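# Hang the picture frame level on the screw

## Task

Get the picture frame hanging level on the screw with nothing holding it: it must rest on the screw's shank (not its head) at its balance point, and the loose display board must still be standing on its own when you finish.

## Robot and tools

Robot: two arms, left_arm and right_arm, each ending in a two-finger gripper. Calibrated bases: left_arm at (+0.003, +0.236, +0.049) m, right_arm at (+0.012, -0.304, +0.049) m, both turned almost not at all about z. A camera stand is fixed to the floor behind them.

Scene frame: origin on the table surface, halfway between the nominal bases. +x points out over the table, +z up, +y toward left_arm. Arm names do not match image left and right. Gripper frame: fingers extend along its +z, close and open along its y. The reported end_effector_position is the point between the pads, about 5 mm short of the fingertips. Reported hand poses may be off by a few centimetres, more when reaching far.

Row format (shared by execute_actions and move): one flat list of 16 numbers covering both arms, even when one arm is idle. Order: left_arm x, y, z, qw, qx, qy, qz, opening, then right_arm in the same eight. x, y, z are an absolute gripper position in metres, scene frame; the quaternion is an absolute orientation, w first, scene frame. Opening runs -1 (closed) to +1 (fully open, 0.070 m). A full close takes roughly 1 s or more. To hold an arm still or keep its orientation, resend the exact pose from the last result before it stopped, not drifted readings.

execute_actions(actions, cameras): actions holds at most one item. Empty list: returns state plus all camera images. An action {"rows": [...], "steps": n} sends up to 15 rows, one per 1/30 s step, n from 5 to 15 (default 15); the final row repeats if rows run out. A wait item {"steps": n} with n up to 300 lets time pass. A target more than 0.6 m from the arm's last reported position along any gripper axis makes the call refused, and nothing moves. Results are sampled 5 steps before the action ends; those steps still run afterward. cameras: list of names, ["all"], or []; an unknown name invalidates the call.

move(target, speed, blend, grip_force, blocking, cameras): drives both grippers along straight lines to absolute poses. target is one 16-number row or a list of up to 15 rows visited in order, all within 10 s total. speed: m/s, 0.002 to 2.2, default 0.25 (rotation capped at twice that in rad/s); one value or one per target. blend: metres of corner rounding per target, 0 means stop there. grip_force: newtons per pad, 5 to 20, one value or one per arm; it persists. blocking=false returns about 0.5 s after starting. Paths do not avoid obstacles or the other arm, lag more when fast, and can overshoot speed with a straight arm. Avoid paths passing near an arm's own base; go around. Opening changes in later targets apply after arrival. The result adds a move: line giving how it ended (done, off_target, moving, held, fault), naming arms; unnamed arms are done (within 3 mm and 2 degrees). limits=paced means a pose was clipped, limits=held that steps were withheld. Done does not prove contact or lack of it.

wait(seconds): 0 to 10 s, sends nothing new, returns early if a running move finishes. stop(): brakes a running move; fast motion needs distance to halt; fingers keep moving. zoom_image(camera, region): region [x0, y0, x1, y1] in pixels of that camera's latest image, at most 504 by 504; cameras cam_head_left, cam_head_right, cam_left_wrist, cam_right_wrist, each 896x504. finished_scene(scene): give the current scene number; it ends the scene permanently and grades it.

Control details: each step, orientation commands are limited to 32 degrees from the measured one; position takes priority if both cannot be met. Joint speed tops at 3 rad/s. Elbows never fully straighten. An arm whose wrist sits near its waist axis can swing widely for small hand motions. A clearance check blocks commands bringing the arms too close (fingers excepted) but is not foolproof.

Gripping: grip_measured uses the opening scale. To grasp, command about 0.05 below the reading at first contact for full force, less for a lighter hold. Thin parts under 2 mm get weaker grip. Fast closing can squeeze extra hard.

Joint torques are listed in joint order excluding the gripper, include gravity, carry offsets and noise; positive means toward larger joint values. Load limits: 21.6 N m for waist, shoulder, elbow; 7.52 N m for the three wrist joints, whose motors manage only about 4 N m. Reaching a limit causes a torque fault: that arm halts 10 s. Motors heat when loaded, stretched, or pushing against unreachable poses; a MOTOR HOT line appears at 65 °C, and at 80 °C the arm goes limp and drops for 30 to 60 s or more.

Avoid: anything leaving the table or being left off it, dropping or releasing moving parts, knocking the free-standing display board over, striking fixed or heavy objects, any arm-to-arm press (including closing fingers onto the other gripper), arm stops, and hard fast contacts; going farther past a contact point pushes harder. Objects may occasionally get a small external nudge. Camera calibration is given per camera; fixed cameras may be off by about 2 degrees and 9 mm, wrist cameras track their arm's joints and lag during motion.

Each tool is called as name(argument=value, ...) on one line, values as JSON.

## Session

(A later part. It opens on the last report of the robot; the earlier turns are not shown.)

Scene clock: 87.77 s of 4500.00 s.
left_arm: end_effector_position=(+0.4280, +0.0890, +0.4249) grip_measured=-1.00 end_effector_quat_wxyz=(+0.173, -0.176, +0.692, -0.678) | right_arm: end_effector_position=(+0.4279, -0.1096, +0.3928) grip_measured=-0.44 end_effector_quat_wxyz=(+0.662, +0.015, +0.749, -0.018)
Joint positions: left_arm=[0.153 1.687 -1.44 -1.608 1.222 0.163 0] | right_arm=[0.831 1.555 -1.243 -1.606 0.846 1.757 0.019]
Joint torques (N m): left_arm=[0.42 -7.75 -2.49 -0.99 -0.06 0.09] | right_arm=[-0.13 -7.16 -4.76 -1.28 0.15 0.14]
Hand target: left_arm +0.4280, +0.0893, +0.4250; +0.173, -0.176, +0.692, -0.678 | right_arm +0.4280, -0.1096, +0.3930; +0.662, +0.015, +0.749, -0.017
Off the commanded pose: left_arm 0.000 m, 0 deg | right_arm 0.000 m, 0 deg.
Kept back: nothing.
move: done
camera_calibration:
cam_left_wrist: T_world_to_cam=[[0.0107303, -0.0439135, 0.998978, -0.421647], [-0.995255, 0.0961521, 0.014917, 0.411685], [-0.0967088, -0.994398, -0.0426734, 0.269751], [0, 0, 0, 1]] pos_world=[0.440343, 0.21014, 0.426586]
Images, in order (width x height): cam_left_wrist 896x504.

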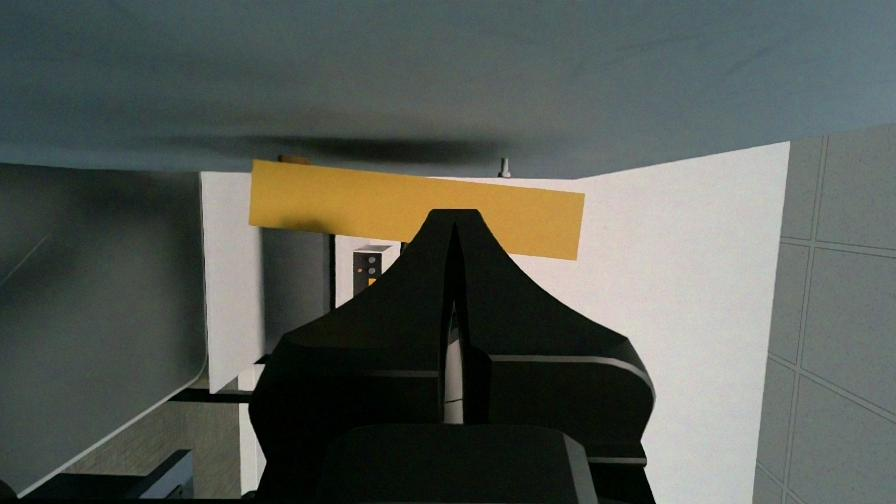

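move(target=[[0.428,0.0893,0.425,0.173,-0.176,0.692,-0.678,-1,0.428,-0.1096,0.394,0.6293,0.0081,0.7771,-0.0066,-0.9]], speed=0.08, cameras=["cam_left_wrist"])

zoom_image(camera="cam_left_wrist", region=[470, 130, 600, 203])

Scene clock: 89.40 s of 4500.00 s.
left_arm: end_effector_position=(+0.4280, +0.0890, +0.4249) grip_measured=-1.00 end_effector_quat_wxyz=(+0.173, -0.176, +0.692, -0.678) | right_arm: end_effector_position=(+0.4281, -0.1097, +0.3941) grip_measured=-0.44 end_effector_quat_wxyz=(+0.629, +0.008, +0.777, -0.007)
Joint positions: left_arm=[0.153 1.687 -1.44 -1.608 1.222 0.163 0] | right_arm=[0.809 1.542 -1.309 -1.42 0.795 1.57 0.019]
Joint torques (N m): left_arm=[0.43 -7.86 -2.5 -1.01 -0.05 0.1] | right_arm=[-0.13 -7.47 -4.98 -1.3 -0.08 0.46]
Hand target: left_arm +0.4280, +0.0893, +0.4250; +0.173, -0.176, +0.692, -0.678 | right_arm +0.4280, -0.1096, +0.3940; +0.629, +0.008, +0.777, -0.007
Off the commanded pose: left_arm 0.000 m, 0 deg | right_arm 0.000 m, 0 deg.
Kept back: nothing.
move: done
camera_calibration:
cam_left_wrist: T_world_to_cam=[[0.0107303, -0.0439135, 0.998978, -0.421647], [-0.995255, 0.0961521, 0.014917, 0.411685], [-0.0967088, -0.994398, -0.0426734, 0.269751], [0, 0, 0, 1]] pos_world=[0.440343, 0.21014, 0.426586]
Images, in order (width x height): cam_left_wrist 896x504.

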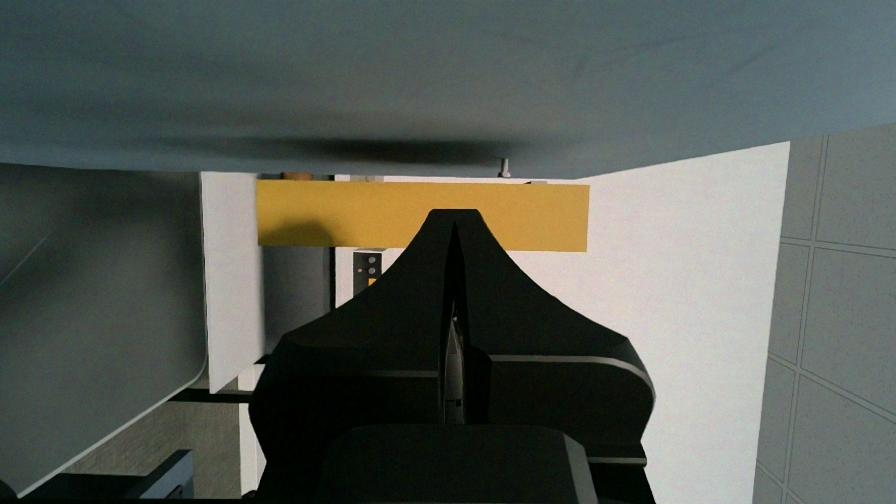

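Scaled by 3.877 from the camera's 896x504 image, which has a finer 1280x720 frame.

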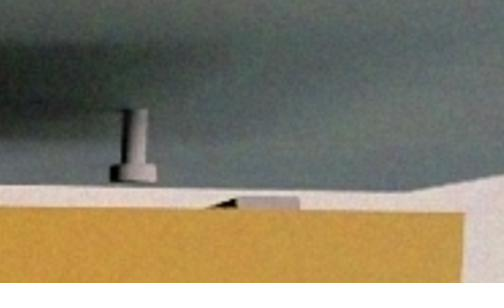

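move(target=[[0.428,0.0893,0.425,0.173,-0.176,0.692,-0.678,-1,0.4385,-0.1096,0.394,0.6293,0.0081,0.7771,-0.0066,-0.9]], speed=0.05, cameras=["cam_left_wrist"])

zoom_image(camera="cam_left_wrist", region=[470, 130, 600, 203])

zoom_image(camera="cam_left_wrist", region=[230, 110, 410, 211])

Scene clock: 90.53 s of 4500.00 s.
left_arm: end_effector_position=(+0.4280, +0.0890, +0.4249) grip_measured=-1.00 end_effector_quat_wxyz=(+0.173, -0.176, +0.692, -0.678) | right_arm: end_effector_position=(+0.4383, -0.1093, +0.3940) grip_measured=-0.44 end_effector_quat_wxyz=(+0.629, +0.008, +0.777, -0.006)
Joint positions: left_arm=[0.153 1.687 -1.44 -1.608 1.222 0.163 0] | right_arm=[0.784 1.568 -1.338 -1.417 0.77 1.561 0.019]
Joint torques (N m): left_arm=[0.42 -7.88 -2.52 -0.96 -0.05 0.1] | right_arm=[-1.42 -5.58 -5.81 -1.24 0.03 0.27]
Hand target: left_arm +0.4280, +0.0893, +0.4250; +0.173, -0.176, +0.692, -0.678 | right_arm +0.4385, -0.1096, +0.3940; +0.629, +0.008, +0.777, -0.007
Off the commanded pose: left_arm 0.000 m, 0 deg | right_arm 0.000 m, 0 deg.
Kept back: nothing.
move: done
camera_calibration:
cam_left_wrist: T_world_to_cam=[[0.0107303, -0.0439135, 0.998978, -0.421647], [-0.995255, 0.0961521, 0.014917, 0.411685], [-0.0967088, -0.994398, -0.0426734, 0.269751], [0, 0, 0, 1]] pos_world=[0.440343, 0.21014, 0.426586]
Images, in order (width x height): cam_left_wrist 896x504.

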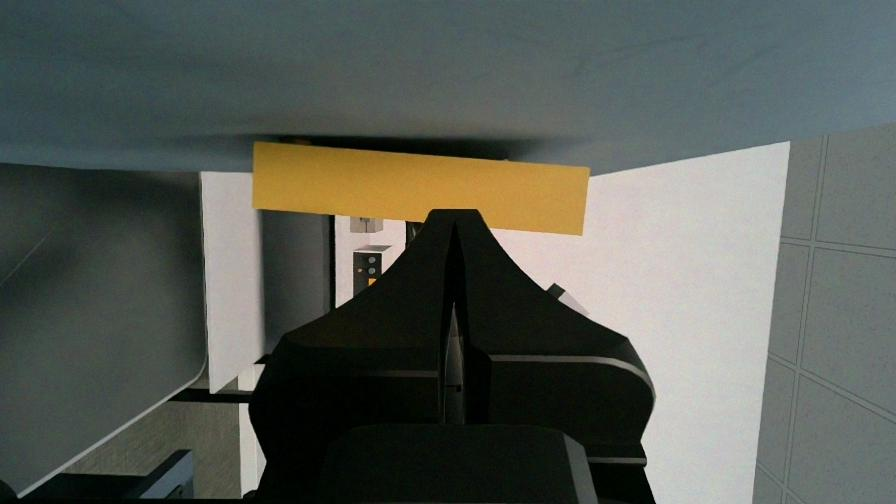

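Scaled by 3.877 from the camera's 896x504 image, which has a finer 1280x720 frame.

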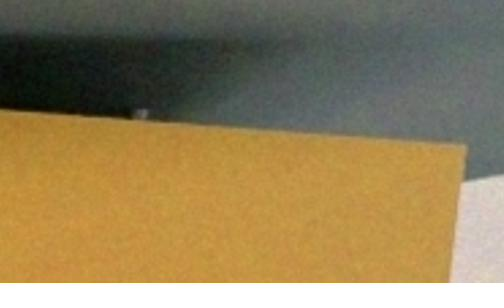

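Scaled by 2.800 from the camera's 896x504 image, which has a finer 1280x720 frame.

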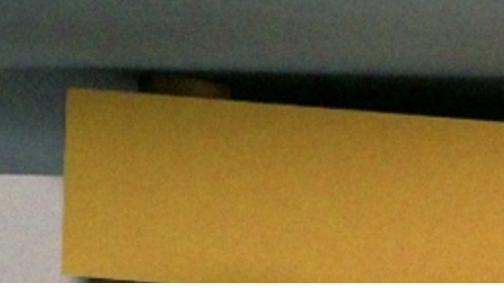

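execute_actions(actions=[], cameras=["cam_right_wrist","cam_left_wrist"])

Scene clock: 93.30 s of 4500.00 s.
left_arm: end_effector_position=(+0.4280, +0.0890, +0.4249) grip_measured=-1.00 end_effector_quat_wxyz=(+0.173, -0.176, +0.692, -0.678) | right_arm: end_effector_position=(+0.4383, -0.1093, +0.3940) grip_measured=-0.44 end_effector_quat_wxyz=(+0.629, +0.008, +0.777, -0.006)
Joint positions: left_arm=[0.153 1.687 -1.44 -1.608 1.222 0.163 0] | right_arm=[0.784 1.568 -1.338 -1.417 0.77 1.561 0.019]
Joint torques (N m): left_arm=[0.42 -7.89 -2.47 -1.01 -0.07 0.09] | right_arm=[-2.6 -5.61 -5.8 -1.3 0.41 0.63]
Motor temperatures (°C): left_arm=[31 33 33 33 36 30] | right_arm=[29 31 34 35 39 32]
Hand target: left_arm +0.4280, +0.0893, +0.4250; +0.173, -0.176, +0.692, -0.678 | right_arm +0.4385, -0.1096, +0.3940; +0.629, +0.008, +0.777, -0.007
Off the commanded pose: left_arm 0.000 m, 0 deg | right_arm 0.000 m, 0 deg.
Steps of this call (1-83: nothing new was sent). Readings (end_effector_position of left_arm | right_arm):
1: (+0.4280, +0.0890, +0.4249) | (+0.4383, -0.1093, +0.3940)
2: (+0.4280, +0.0890, +0.4249) | (+0.4383, -0.1093, +0.3940)
4: (+0.4280, +0.0890, +0.4249) | (+0.4383, -0.1093, +0.3940)
8: (+0.4280, +0.0890, +0.4249) | (+0.4383, -0.1093, +0.3940)
83: the state above
camera_calibration:
cam_left_wrist: T_world_to_cam=[[0.0107303, -0.0439135, 0.998978, -0.421647], [-0.995255, 0.0961521, 0.014917, 0.411685], [-0.0967088, -0.994398, -0.0426734, 0.269751], [0, 0, 0, 1]] pos_world=[0.440343, 0.21014, 0.426586]
cam_right_wrist: T_world_to_cam=[[-0.0375502, -0.998668, -0.0353752, -0.0781439], [-0.760552, 0.0515234, -0.647229, 0.587694], [0.64819, 0.00260107, -0.761474, 0.134509], [0, 0, 0, 1]] pos_world=[0.35685, -0.10867, 0.480034]
Images, in order (width x height): cam_left_wrist 896x504, cam_right_wrist 896x504.

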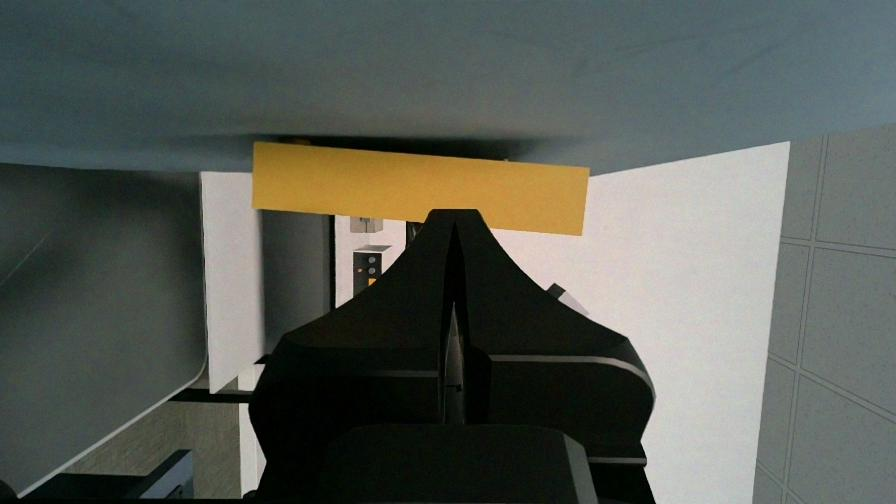

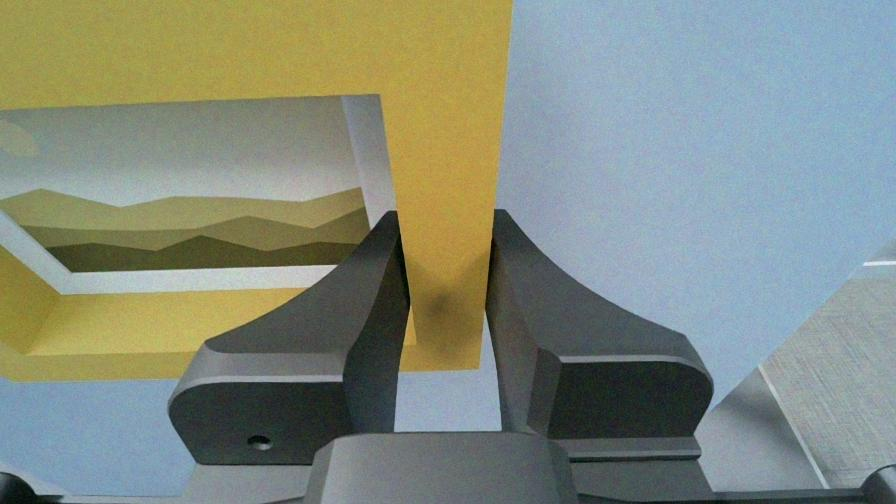

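move(target=[[0.428,0.0893,0.425,0.173,-0.176,0.692,-0.678,-1,0.430,-0.1096,0.394,0.6293,0.0081,0.7771,-0.0066,-0.9],[0.428,0.0893,0.425,0.173,-0.176,0.692,-0.678,-1,0.430,-0.1096,0.394,0.6053,0.0056,0.7960,-0.0042,-0.9]], speed=0.06, cameras=["cam_left_wrist"])

zoom_image(camera="cam_left_wrist", region=[470, 130, 600, 203])

move(target=[[0.428,0.0893,0.425,0.173,-0.176,0.692,-0.678,-1,0.434,-0.1096,0.394,0.6053,0.0056,0.7960,-0.0042,-0.9]], speed=0.06, cameras=["cam_left_wrist"])

zoom_image(camera="cam_left_wrist", region=[470, 130, 600, 203])

Scene clock: 97.47 s of 4500.00 s.
left_arm: end_effector_position=(+0.4280, +0.0890, +0.4249) grip_measured=-1.00 end_effector_quat_wxyz=(+0.173, -0.176, +0.692, -0.678) | right_arm: end_effector_position=(+0.4298, -0.1092, +0.3943) grip_measured=-0.45 end_effector_quat_wxyz=(+0.605, +0.005, +0.796, -0.004)
Joint positions: left_arm=[0.153 1.687 -1.44 -1.608 1.222 0.163 0] | right_arm=[0.793 1.549 -1.37 -1.281 0.788 1.43 0.019]
Joint torques (N m): left_arm=[0.43 -7.8 -2.36 -1.01 -0.03 0.1] | right_arm=[-0.3 -5.97 -5.11 -1.27 -0.09 0.46]
Hand target: left_arm +0.4280, +0.0893, +0.4250; +0.173, -0.176, +0.692, -0.678 | right_arm +0.4300, -0.1096, +0.3940; +0.605, +0.006, +0.796, -0.004
Off the commanded pose: left_arm 0.000 m, 0 deg | right_arm 0.001 m, 0 deg.
Kept back: nothing.
move: done
camera_calibration:
cam_left_wrist: T_world_to_cam=[[0.0107303, -0.0439135, 0.998978, -0.421647], [-0.995255, 0.0961521, 0.014917, 0.411685], [-0.0967088, -0.994398, -0.0426734, 0.269751], [0, 0, 0, 1]] pos_world=[0.440343, 0.21014, 0.426586]
Images, in order (width x height): cam_left_wrist 896x504.

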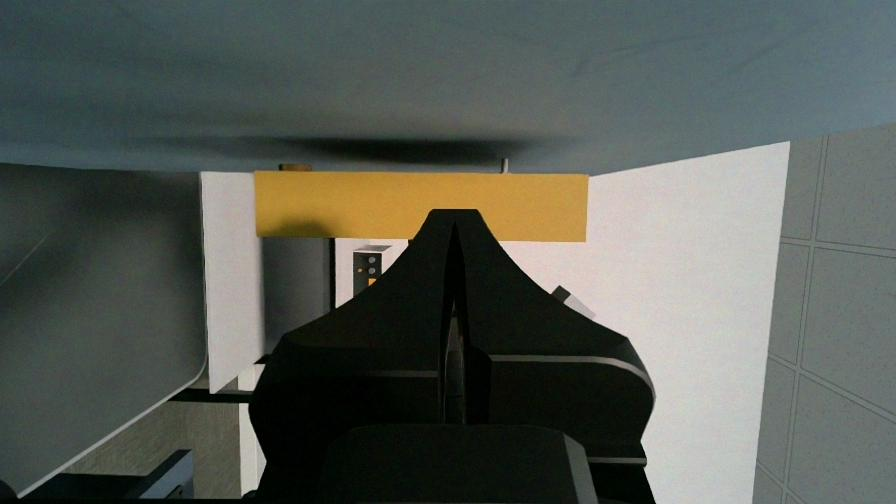

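Scaled by 3.877 from the camera's 896x504 image, which has a finer 1280x720 frame.

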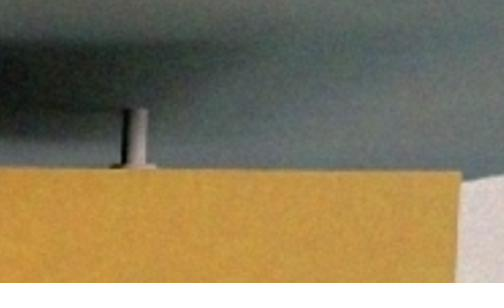

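Scene clock: 98.17 s of 4500.00 s.
left_arm: end_effector_position=(+0.4280, +0.0890, +0.4249) grip_measured=-1.00 end_effector_quat_wxyz=(+0.173, -0.176, +0.692, -0.678) | right_arm: end_effector_position=(+0.4339, -0.1096, +0.3939) grip_measured=-0.45 end_effector_quat_wxyz=(+0.605, +0.005, +0.796, -0.004)
Joint positions: left_arm=[0.153 1.687 -1.44 -1.608 1.222 0.163 0] | right_arm=[0.783 1.56 -1.38 -1.279 0.78 1.425 0.019]
Joint torques (N m): left_arm=[0.61 -7.85 -2.46 -1 -0.04 0.07] | right_arm=[-0.26 -6.28 -5.52 -1.07 -0.33 0.06]
Hand target: left_arm +0.4280, +0.0893, +0.4250; +0.173, -0.176, +0.692, -0.678 | right_arm +0.4340, -0.1096, +0.3940; +0.605, +0.006, +0.796, -0.004
Off the commanded pose: left_arm 0.000 m, 0 deg | right_arm 0.000 m, 0 deg.
Kept back: nothing.
move: done
camera_calibration:
cam_left_wrist: T_world_to_cam=[[0.0107303, -0.0439135, 0.998978, -0.421647], [-0.995255, 0.0961521, 0.014917, 0.411685], [-0.0967088, -0.994398, -0.0426734, 0.269751], [0, 0, 0, 1]] pos_world=[0.440343, 0.21014, 0.426586]
Images, in order (width x height): cam_left_wrist 896x504.

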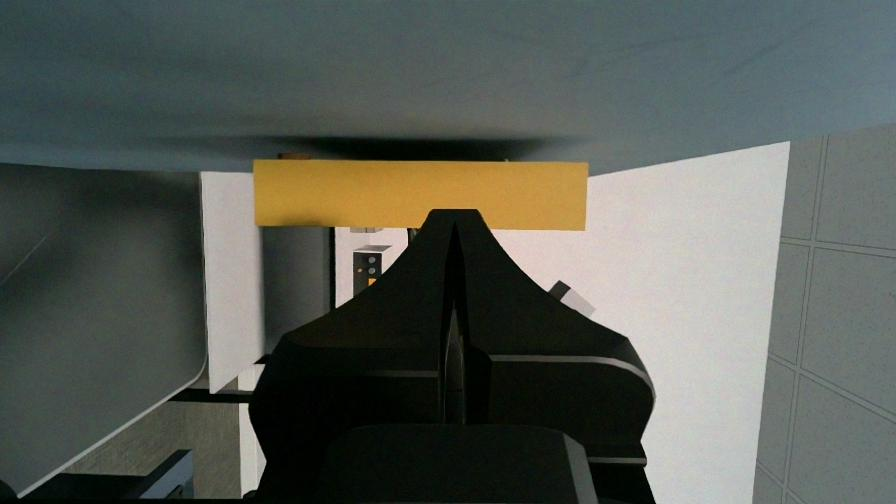

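Scaled by 3.877 from the camera's 896x504 image, which has a finer 1280x720 frame.

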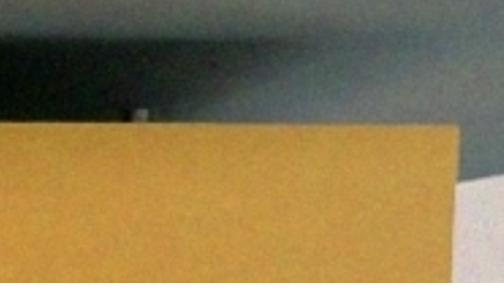

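execute_actions(actions=[], cameras=["cam_right_wrist"])

zoom_image(camera="cam_right_wrist", region=[0, 60, 440, 310])

Scene clock: 98.77 s of 4500.00 s.
left_arm: end_effector_position=(+0.4280, +0.0890, +0.4249) grip_measured=-1.00 end_effector_quat_wxyz=(+0.173, -0.176, +0.692, -0.678) | right_arm: end_effector_position=(+0.4339, -0.1096, +0.3939) grip_measured=-0.45 end_effector_quat_wxyz=(+0.605, +0.005, +0.796, -0.004)
Joint positions: left_arm=[0.153 1.687 -1.44 -1.608 1.222 0.163 0] | right_arm=[0.783 1.56 -1.38 -1.279 0.78 1.425 0.019]
Joint torques (N m): left_arm=[0.44 -7.77 -2.5 -1 -0.03 0.13] | right_arm=[0.08 -6.59 -5.52 -1.06 -0.33 0.07]
Motor temperatures (°C): left_arm=[31 33 33 33 36 30] | right_arm=[29 31 34 35 39 32]
Hand target: left_arm +0.4280, +0.0893, +0.4250; +0.173, -0.176, +0.692, -0.678 | right_arm +0.4340, -0.1096, +0.3940; +0.605, +0.006, +0.796, -0.004
Off the commanded pose: left_arm 0.000 m, 0 deg | right_arm 0.000 m, 0 deg.
Steps of this call (1-18: nothing new was sent). Readings (end_effector_position of left_arm | right_arm):
1: (+0.4280, +0.0890, +0.4249) | (+0.4339, -0.1096, +0.3939)
2: (+0.4280, +0.0890, +0.4249) | (+0.4339, -0.1096, +0.3939)
4: (+0.4280, +0.0890, +0.4249) | (+0.4339, -0.1096, +0.3939)
8: (+0.4280, +0.0890, +0.4249) | (+0.4339, -0.1096, +0.3939)
18: the state above
camera_calibration:
cam_right_wrist: T_world_to_cam=[[-0.033787, -0.998844, -0.03418, -0.0806722], [-0.798838, 0.0475418, -0.599665, 0.58177], [0.600597, 0.00704345, -0.799521, 0.173405], [0, 0, 0, 1]] pos_world=[0.357868, -0.109459, 0.484751]
Images, in order (width x height): cam_right_wrist 896x504.

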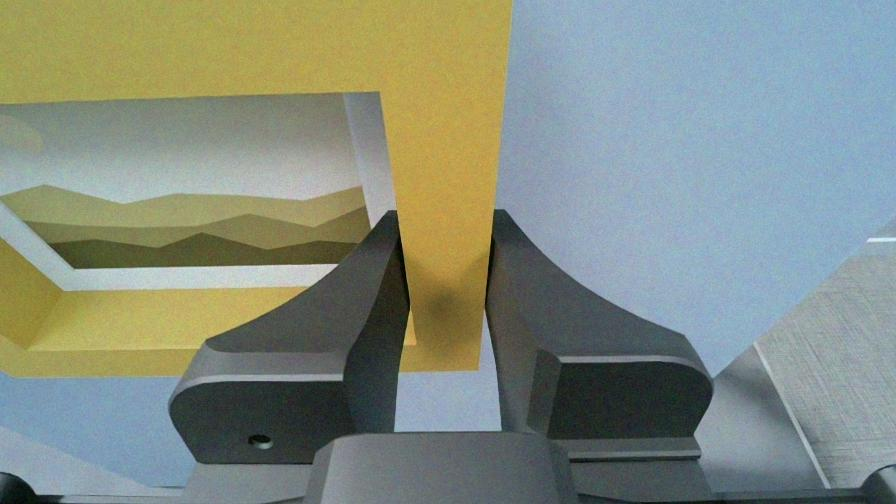

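Scaled by 1.145 from the camera's 896x504 image, which has a finer 1280x720 frame.

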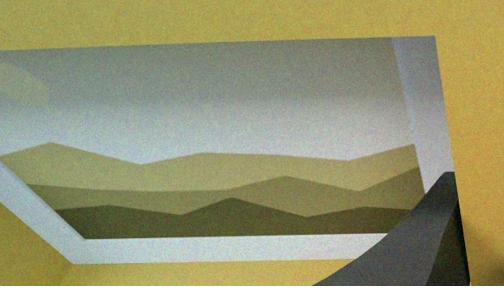

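move(target=[[0.428,0.0893,0.425,0.173,-0.176,0.692,-0.678,-1,0.4365,-0.1096,0.391,0.6053,0.0056,0.7960,-0.0042,-0.9]], speed=0.05, cameras=["cam_left_wrist"])

zoom_image(camera="cam_left_wrist", region=[470, 130, 600, 203])

zoom_image(camera="cam_left_wrist", region=[230, 110, 410, 211])

Scene clock: 100.53 s of 4500.00 s.
left_arm: end_effector_position=(+0.4280, +0.0890, +0.4249) grip_measured=-1.00 end_effector_quat_wxyz=(+0.173, -0.176, +0.692, -0.678) | right_arm: end_effector_position=(+0.4362, -0.1090, +0.3918) grip_measured=-0.45 end_effector_quat_wxyz=(+0.606, +0.005, +0.796, -0.003)
Joint positions: left_arm=[0.153 1.687 -1.44 -1.608 1.222 0.163 0] | right_arm=[0.778 1.566 -1.377 -1.288 0.77 1.437 0.019]
Joint torques (N m): left_arm=[0.41 -7.78 -2.36 -0.99 -0.06 0.11] | right_arm=[-1.79 -4.99 -4.13 -1.02 0.08 0.42]
Hand target: left_arm +0.4280, +0.0893, +0.4250; +0.173, -0.176, +0.692, -0.678 | right_arm +0.4365, -0.1096, +0.3910; +0.605, +0.006, +0.796, -0.004
Off the commanded pose: left_arm 0.000 m, 0 deg | right_arm 0.001 m, 0 deg.
Kept back: nothing.
move: done
camera_calibration:
cam_left_wrist: T_world_to_cam=[[0.0107303, -0.0439135, 0.998978, -0.421647], [-0.995255, 0.0961521, 0.014917, 0.411685], [-0.0967088, -0.994398, -0.0426734, 0.269751], [0, 0, 0, 1]] pos_world=[0.440343, 0.21014, 0.426586]
Images, in order (width x height): cam_left_wrist 896x504.

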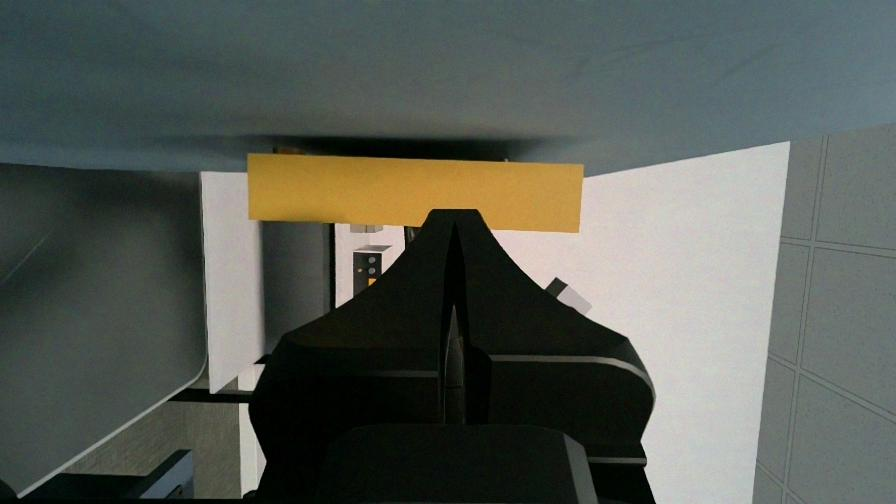

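Scaled by 3.877 from the camera's 896x504 image, which has a finer 1280x720 frame.

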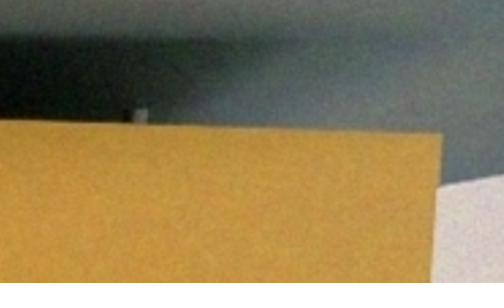

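Scaled by 2.800 from the camera's 896x504 image, which has a finer 1280x720 frame.

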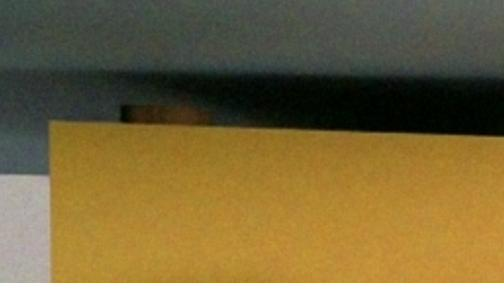

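move(target=[[0.39,0.08,0.52,0.2468,-0.002,0.9688,0.0099,-1,0.4363,-0.1096,0.392,0.6053,0.0056,0.7960,-0.0042,-0.9],[0.445,-0.005,0.51,0.2468,-0.002,0.9688,0.0099,-1,0.4363,-0.1096,0.392,0.6053,0.0056,0.7960,-0.0042,-0.9]], speed=0.2, cameras=["cam_left_wrist"])

Scene clock: 108.07 s of 4500.00 s.
left_arm: end_effector_position=(+0.4454, -0.0052, +0.5090) grip_measured=-1.00 end_effector_quat_wxyz=(+0.521, +0.035, +0.844, -0.123) | right_arm: end_effector_position=(+0.4364, -0.1095, +0.3916) grip_measured=-0.45 end_effector_quat_wxyz=(+0.605, +0.005, +0.796, -0.004)
Joint positions: left_arm=[-0.64 1.947 -2.59 0.357 1.222 -0.482 0] | right_arm=[0.777 1.566 -1.379 -1.284 0.771 1.433 0.019]
Joint torques (N m): left_arm=[0.01 -8.74 -1.88 0.14 -0.38 -0.18] | right_arm=[-0.14 -7.93 -5.76 -1.15 0.01 0.19]
Hand target: left_arm +0.4448, -0.0048, +0.5095; +0.521, +0.035, +0.844, -0.123 | right_arm +0.4363, -0.1096, +0.3920; +0.605, +0.006, +0.796, -0.004
Off the commanded pose: left_arm 0.001 m, 38 deg; orientation clipped | right_arm 0.000 m, 0 deg.
joint sent to its limit (left arm) — joint 5 (wrist pitch), upper limit.
Kept back: nothing.
move: off_target (left_arm); limits=paced
camera_calibration:
cam_left_wrist: T_world_to_cam=[[-0.172158, -0.973472, 0.150712, -0.00150739], [-0.865309, 0.0763335, -0.495392, 0.638477], [0.470746, -0.215698, -0.855496, 0.346314], [0, 0, 0, 1]] pos_world=[0.389195, 0.0244945, 0.612794]
Images, in order (width x height): cam_left_wrist 896x504.

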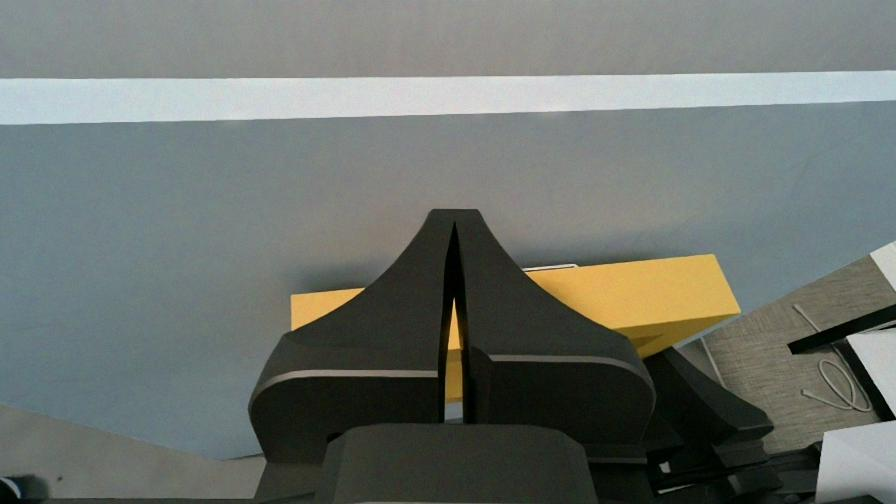

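zoom_image(camera="cam_left_wrist", region=[500, 240, 620, 308])

Scaled by 4.200 from the camera's 896x504 image, which has a finer 1280x720 frame.

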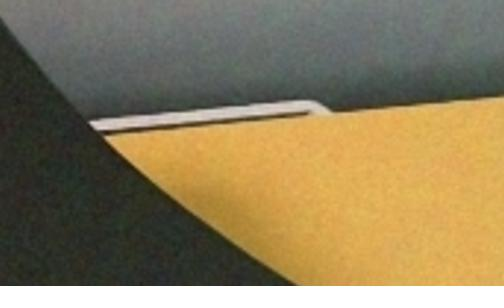

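move(target=[[0.445,-0.005,0.51,0.521,0.035,0.844,-0.123,-1,0.4365,-0.1096,0.396,0.5948,-0.0014,0.8039,0.001,-0.9],[0.445,-0.005,0.51,0.521,0.035,0.844,-0.123,-1,0.4405,-0.1096,0.396,0.5948,-0.0014,0.8039,0.001,-0.9]], speed=0.06, cameras=["cam_left_wrist"])

zoom_image(camera="cam_left_wrist", region=[500, 220, 640, 299])

Scene clock: 111.27 s of 4500.00 s.
left_arm: end_effector_position=(+0.4447, -0.0047, +0.5106) grip_measured=-1.00 end_effector_quat_wxyz=(+0.522, +0.035, +0.843, -0.124) | right_arm: end_effector_position=(+0.4404, -0.1098, +0.3968) grip_measured=-0.44 end_effector_quat_wxyz=(+0.595, -0.001, +0.803, +0.002)
Joint positions: left_arm=[-0.64 1.945 -2.592 0.357 1.222 -0.482 0] | right_arm=[0.754 1.571 -1.426 -1.197 0.751 1.332 0.02]
Joint torques (N m): left_arm=[-0.03 -6.95 -2.74 0.35 -0.11 0.07] | right_arm=[-1.35 -5.5 -5.72 -1.34 -0.15 0.55]
Hand target: left_arm +0.4450, -0.0050, +0.5099; +0.522, +0.035, +0.844, -0.123 | right_arm +0.4405, -0.1096, +0.3960; +0.595, -0.001, +0.804, +0.001
Off the commanded pose: left_arm 0.001 m, 0 deg | right_arm 0.001 m, 0 deg.
joint sent to its limit (left arm) — joint 5 (wrist pitch), upper limit.
Kept back: nothing.
move: done
camera_calibration:
cam_left_wrist: T_world_to_cam=[[-0.172648, -0.97312, 0.152415, -0.00205785], [-0.86376, 0.075206, -0.498259, 0.639529], [0.473404, -0.217674, -0.853526, 0.345892], [0, 0, 0, 1]] pos_world=[0.388298, 0.0251926, 0.614193]
Images, in order (width x height): cam_left_wrist 896x504.

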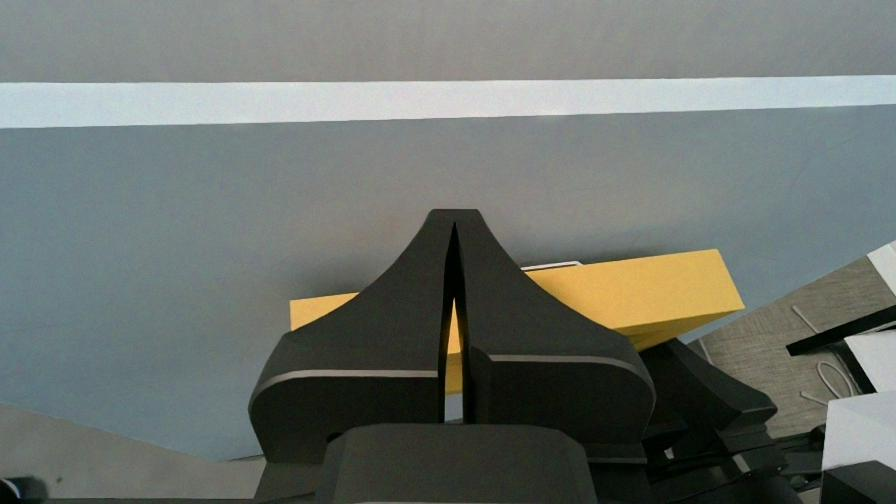

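Scaled by 3.600 from the camera's 896x504 image, which has a finer 1280x720 frame.

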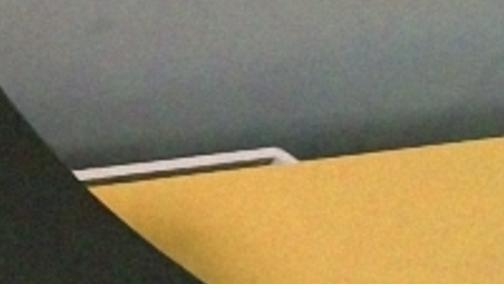

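move(target=[[0.39,0.08,0.50,0.173,-0.176,0.692,-0.678,-1,0.4405,-0.1096,0.396,0.5948,-0.0014,0.8039,0.001,-0.9],[0.428,0.0893,0.425,0.173,-0.176,0.692,-0.678,-1,0.4405,-0.1096,0.396,0.5948,-0.0014,0.8039,0.001,-0.9]], speed=0.25, blend=[0.02,0], cameras=["cam_left_wrist"])

zoom_image(camera="cam_left_wrist", region=[470, 130, 600, 203])

zoom_image(camera="cam_left_wrist", region=[230, 110, 410, 211])

Scene clock: 116.00 s of 4500.00 s.
left_arm: end_effector_position=(+0.4284, +0.0893, +0.4237) grip_measured=-1.00 end_effector_quat_wxyz=(+0.172, -0.177, +0.692, -0.678) | right_arm: end_effector_position=(+0.4405, -0.1096, +0.3964) grip_measured=-0.44 end_effector_quat_wxyz=(+0.595, -0.001, +0.804, +0.001)
Joint positions: left_arm=[0.154 1.689 -1.438 -1.608 1.222 0.164 0] | right_arm=[0.754 1.572 -1.426 -1.197 0.751 1.332 0.019]
Joint torques (N m): left_arm=[0.25 -7.71 -3.81 -0.97 0.28 -0.12] | right_arm=[-1.93 -4.18 -4.23 -1.02 0 0.2]
Hand target: left_arm +0.4280, +0.0893, +0.4250; +0.173, -0.176, +0.692, -0.678 | right_arm +0.4405, -0.1096, +0.3960; +0.595, -0.001, +0.804, +0.001
Off the commanded pose: left_arm 0.001 m, 0 deg | right_arm 0.000 m, 0 deg.
Kept back: nothing.
move: done
camera_calibration:
cam_left_wrist: T_world_to_cam=[[0.0129758, -0.0438469, 0.998954, -0.421428], [-0.995284, 0.0954838, 0.0171191, 0.411179], [-0.0961345, -0.994465, -0.0424011, 0.269772], [0, 0, 0, 1]] pos_world=[0.440643, 0.210539, 0.425387]
Images, in order (width x height): cam_left_wrist 896x504.

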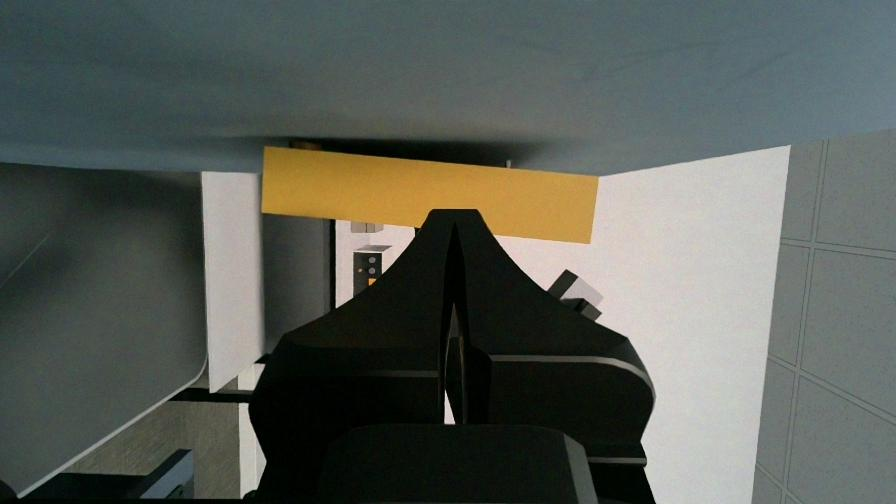

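Scaled by 3.877 from the camera's 896x504 image, which has a finer 1280x720 frame.

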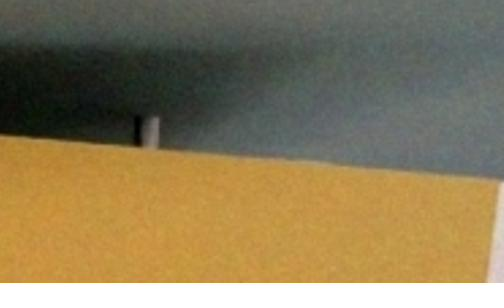

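Scaled by 2.800 from the camera's 896x504 image, which has a finer 1280x720 frame.

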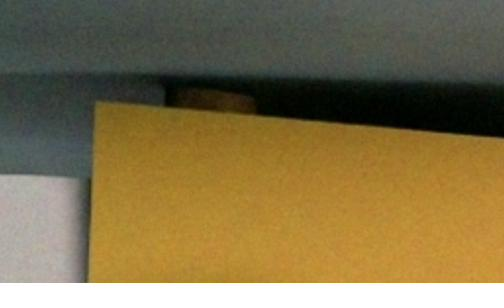

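move(target=[[0.428,0.0893,0.425,0.173,-0.176,0.692,-0.678,-1,0.440,-0.1096,0.388,0.5948,-0.0014,0.8039,0.001,-0.9]], speed=0.03, cameras=["cam_left_wrist"])

zoom_image(camera="cam_left_wrist", region=[470, 130, 600, 203])

Scene clock: 117.50 s of 4500.00 s.
left_arm: end_effector_position=(+0.4280, +0.0893, +0.4248) grip_measured=-1.00 end_effector_quat_wxyz=(+0.173, -0.176, +0.692, -0.678) | right_arm: end_effector_position=(+0.4405, -0.1102, +0.3871) grip_measured=-0.44 end_effector_quat_wxyz=(+0.594, -0.001, +0.804, +0.000)
Joint positions: left_arm=[0.154 1.687 -1.439 -1.608 1.222 0.164 0] | right_arm=[0.754 1.572 -1.391 -1.23 0.742 1.378 0.019]
Joint torques (N m): left_arm=[-0.7 -7.76 -3.46 -0.68 -0.02 -0.12] | right_arm=[0.16 -7.68 -4.82 -1.08 -0.24 0.17]
Hand target: left_arm +0.4280, +0.0893, +0.4250; +0.173, -0.176, +0.692, -0.678 | right_arm +0.4400, -0.1096, +0.3880; +0.595, -0.001, +0.804, +0.001
Off the commanded pose: left_arm 0.000 m, 0 deg | right_arm 0.001 m, 0 deg.
Kept back: nothing.
move: done
camera_calibration:
cam_left_wrist: T_world_to_cam=[[0.010317, -0.0442597, 0.998967, -0.421273], [-0.995318, 0.095554, 0.0145129, 0.411884], [-0.0960976, -0.99444, -0.0430666, 0.269943], [0, 0, 0, 1]] pos_world=[0.440243, 0.21044, 0.426485]
Images, in order (width x height): cam_left_wrist 896x504.

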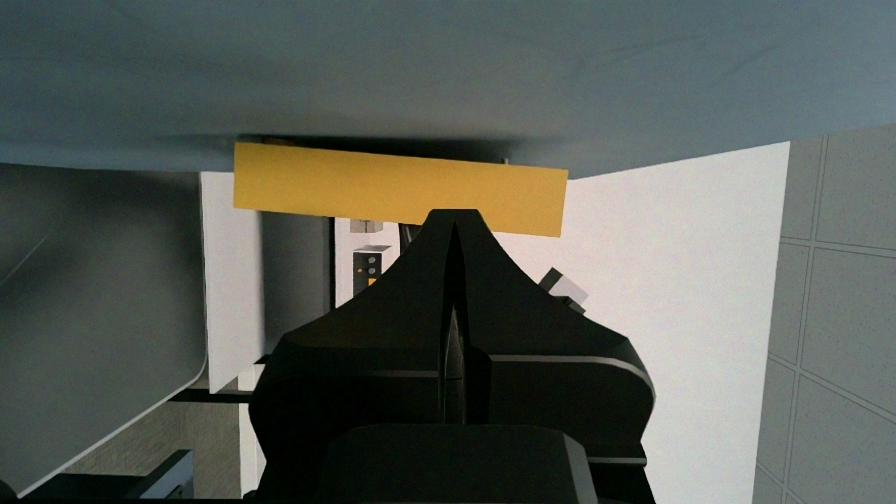

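Scaled by 3.877 from the camera's 896x504 image, which has a finer 1280x720 frame.

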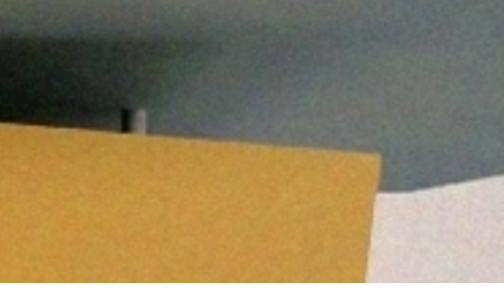

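move(target=[[0.428,0.0893,0.425,0.173,-0.176,0.692,-0.678,-1,0.440,-0.1096,0.3835,0.5948,-0.0014,0.8039,0.001,-0.9]], speed=0.02, cameras=["cam_left_wrist"])

zoom_image(camera="cam_left_wrist", region=[470, 130, 600, 203])

Scene clock: 118.53 s of 4500.00 s.
left_arm: end_effector_position=(+0.4280, +0.0893, +0.4248) grip_measured=-1.00 end_effector_quat_wxyz=(+0.173, -0.176, +0.692, -0.678) | right_arm: end_effector_position=(+0.4402, -0.1099, +0.3840) grip_measured=-0.45 end_effector_quat_wxyz=(+0.595, -0.001, +0.804, +0.001)
Joint positions: left_arm=[0.154 1.687 -1.439 -1.608 1.222 0.164 0] | right_arm=[0.755 1.571 -1.375 -1.249 0.736 1.403 0.019]
Joint torques (N m): left_arm=[-0.74 -7.69 -3.47 -0.72 -0.07 -0.12] | right_arm=[0.64 -7 -3.91 -0.8 -0.22 0.13]
Hand target: left_arm +0.4280, +0.0893, +0.4250; +0.173, -0.176, +0.692, -0.678 | right_arm +0.4400, -0.1096, +0.3835; +0.595, -0.001, +0.804, +0.001
Off the commanded pose: left_arm 0.000 m, 0 deg | right_arm 0.001 m, 0 deg.
Kept back: nothing.
move: done
camera_calibration:
cam_left_wrist: T_world_to_cam=[[0.010317, -0.0442597, 0.998967, -0.421273], [-0.995318, 0.095554, 0.0145129, 0.411884], [-0.0960976, -0.99444, -0.0430666, 0.269943], [0, 0, 0, 1]] pos_world=[0.440243, 0.21044, 0.426485]
Images, in order (width x height): cam_left_wrist 896x504.

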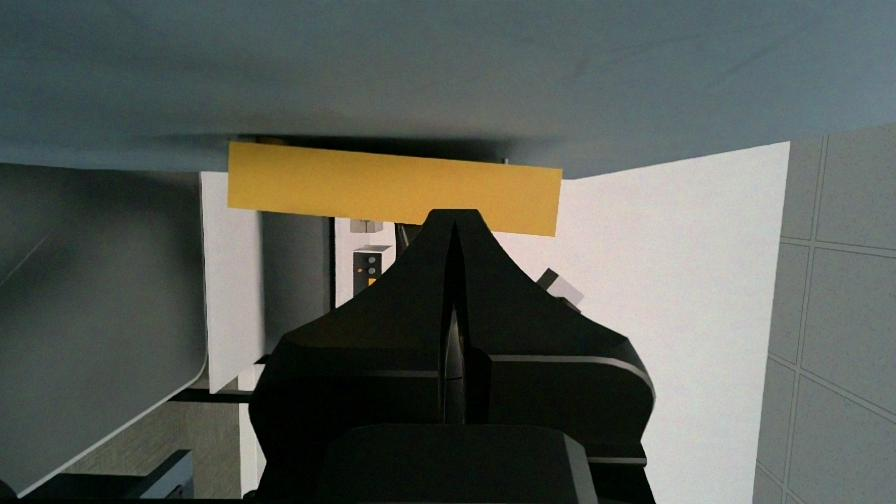

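Scaled by 3.877 from the camera's 896x504 image, which has a finer 1280x720 frame.

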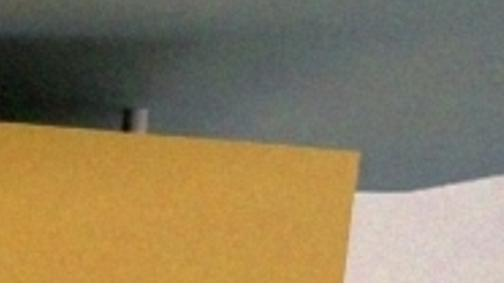

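move(target=[[0.428,0.0893,0.425,0.173,-0.176,0.692,-0.678,-1,0.440,-0.1096,0.3805,0.5948,-0.0014,0.8039,0.001,-0.9]], speed=0.02, cameras=["cam_left_wrist"])

zoom_image(camera="cam_left_wrist", region=[470, 130, 600, 203])

Scene clock: 120.90 s of 4500.00 s.
left_arm: end_effector_position=(+0.4280, +0.0893, +0.4248) grip_measured=-1.00 end_effector_quat_wxyz=(+0.173, -0.176, +0.692, -0.678) | right_arm: end_effector_position=(+0.4401, -0.1099, +0.3810) grip_measured=-0.45 end_effector_quat_wxyz=(+0.595, -0.001, +0.804, +0.001)
Joint positions: left_arm=[0.154 1.687 -1.439 -1.608 1.222 0.164 0] | right_arm=[0.755 1.571 -1.363 -1.261 0.732 1.42 0.019]
Joint torques (N m): left_arm=[-0.85 -7.86 -3.43 -0.72 -0.08 -0.15] | right_arm=[1.29 -3.11 -2.32 -0.46 -0.53 -0.57]
Hand target: left_arm +0.4280, +0.0893, +0.4250; +0.173, -0.176, +0.692, -0.678 | right_arm +0.4400, -0.1096, +0.3805; +0.595, -0.001, +0.804, +0.001
Off the commanded pose: left_arm 0.000 m, 0 deg | right_arm 0.001 m, 0 deg.
Kept back: nothing.
move: done
camera_calibration:
cam_left_wrist: T_world_to_cam=[[0.010317, -0.0442597, 0.998967, -0.421273], [-0.995318, 0.095554, 0.0145129, 0.411884], [-0.0960976, -0.99444, -0.0430666, 0.269943], [0, 0, 0, 1]] pos_world=[0.440243, 0.21044, 0.426485]
Images, in order (width x height): cam_left_wrist 896x504.

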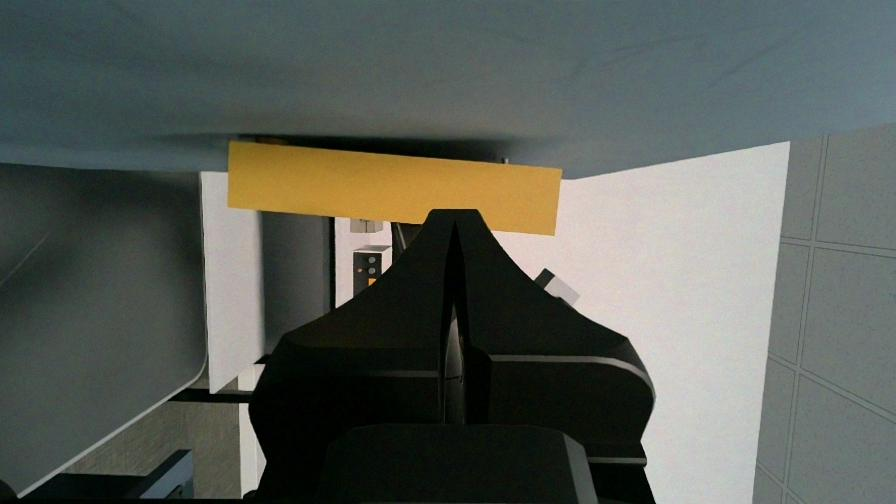

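Scaled by 3.877 from the camera's 896x504 image, which has a finer 1280x720 frame.

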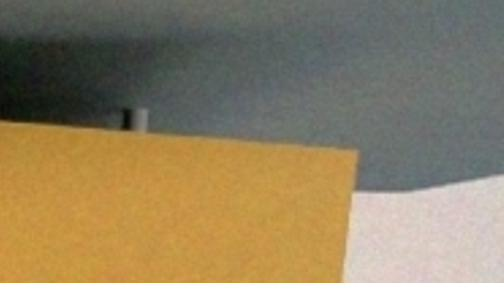

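move(target=[[0.428,0.0893,0.425,0.173,-0.176,0.692,-0.678,-1,0.440,-0.1096,0.3825,0.5948,-0.0014,0.8039,0.001,-0.6]], speed=0.02, grip_force=[20,6], cameras=["cam_left_wrist"])

move(target=[[0.428,0.0893,0.425,0.173,-0.176,0.692,-0.678,-1,0.440,-0.1096,0.3825,0.5948,-0.0014,0.8039,0.001,-0.38]], speed=0.02, cameras=["cam_left_wrist"])

zoom_image(camera="cam_left_wrist", region=[470, 130, 600, 203])

Scene clock: 121.97 s of 4500.00 s.
left_arm: end_effector_position=(+0.4280, +0.0893, +0.4248) grip_measured=-1.00 end_effector_quat_wxyz=(+0.173, -0.176, +0.692, -0.678) | right_arm: end_effector_position=(+0.4402, -0.1097, +0.3816) grip_measured=-0.44 end_effector_quat_wxyz=(+0.594, -0.001, +0.804, +0.001)
Joint positions: left_arm=[0.154 1.687 -1.439 -1.608 1.222 0.164 0] | right_arm=[0.755 1.572 -1.37 -1.252 0.734 1.408 0.02]
Joint torques (N m): left_arm=[-0.54 -7.8 -3.59 -0.73 -0.02 -0.1] | right_arm=[1.77 -7.27 -5.22 -1.16 -0.51 -0.04]
Hand target: left_arm +0.4280, +0.0893, +0.4250; +0.173, -0.176, +0.692, -0.678 | right_arm +0.4400, -0.1096, +0.3825; +0.595, -0.001, +0.804, +0.001
Off the commanded pose: left_arm 0.000 m, 0 deg | right_arm 0.001 m, 0 deg.
Kept back: nothing.
grip_force (N): 20, 6
move: done
camera_calibration:
cam_left_wrist: T_world_to_cam=[[0.010317, -0.0442597, 0.998967, -0.421273], [-0.995318, 0.095554, 0.0145129, 0.411884], [-0.0960976, -0.99444, -0.0430666, 0.269943], [0, 0, 0, 1]] pos_world=[0.440243, 0.21044, 0.426485]
Images, in order (width x height): cam_left_wrist 896x504.

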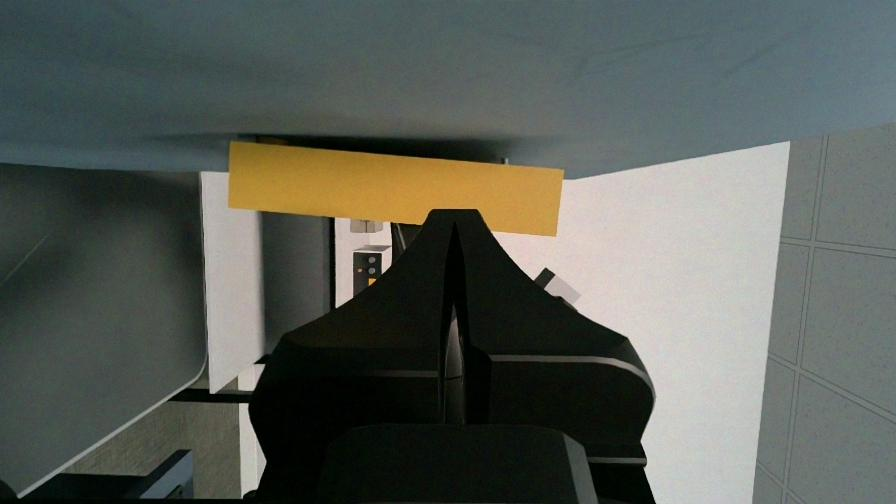

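Scene clock: 122.47 s of 4500.00 s.
left_arm: end_effector_position=(+0.4280, +0.0893, +0.4248) grip_measured=-1.00 end_effector_quat_wxyz=(+0.173, -0.176, +0.692, -0.678) | right_arm: end_effector_position=(+0.4399, -0.1093, +0.3821) grip_measured=-0.38 end_effector_quat_wxyz=(+0.594, -0.002, +0.804, +0.001)
Joint positions: left_arm=[0.154 1.687 -1.439 -1.608 1.222 0.164 0] | right_arm=[0.756 1.571 -1.37 -1.252 0.734 1.408 0.022]
Joint torques (N m): left_arm=[-1.01 -7.55 -3.48 -0.72 -0.05 -0.14] | right_arm=[0.43 -7.19 -4.82 -1.08 -0.25 0.23]
Hand target: left_arm +0.4280, +0.0893, +0.4250; +0.173, -0.176, +0.692, -0.678 | right_arm +0.4400, -0.1096, +0.3825; +0.595, -0.001, +0.804, +0.001
Off the commanded pose: left_arm 0.000 m, 0 deg | right_arm 0.001 m, 0 deg.
Kept back: nothing.
grip_force (N): 20, 6
move: done
camera_calibration:
cam_left_wrist: T_world_to_cam=[[0.010317, -0.0442597, 0.998967, -0.421273], [-0.995318, 0.095554, 0.0145129, 0.411884], [-0.0960976, -0.99444, -0.0430666, 0.269943], [0, 0, 0, 1]] pos_world=[0.440243, 0.21044, 0.426485]
Images, in order (width x height): cam_left_wrist 896x504.

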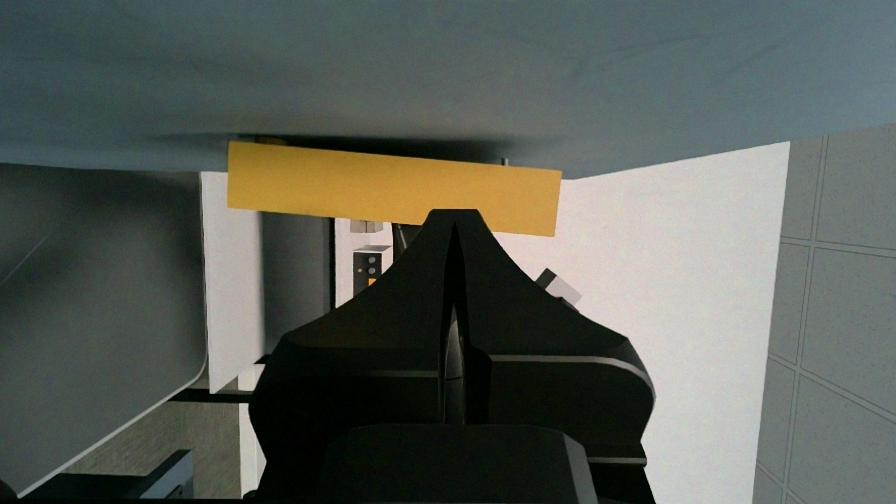

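Scaled by 3.877 from the camera's 896x504 image, which has a finer 1280x720 frame.

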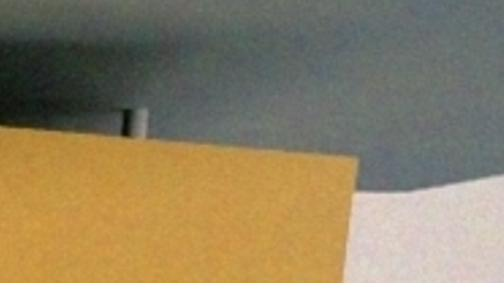

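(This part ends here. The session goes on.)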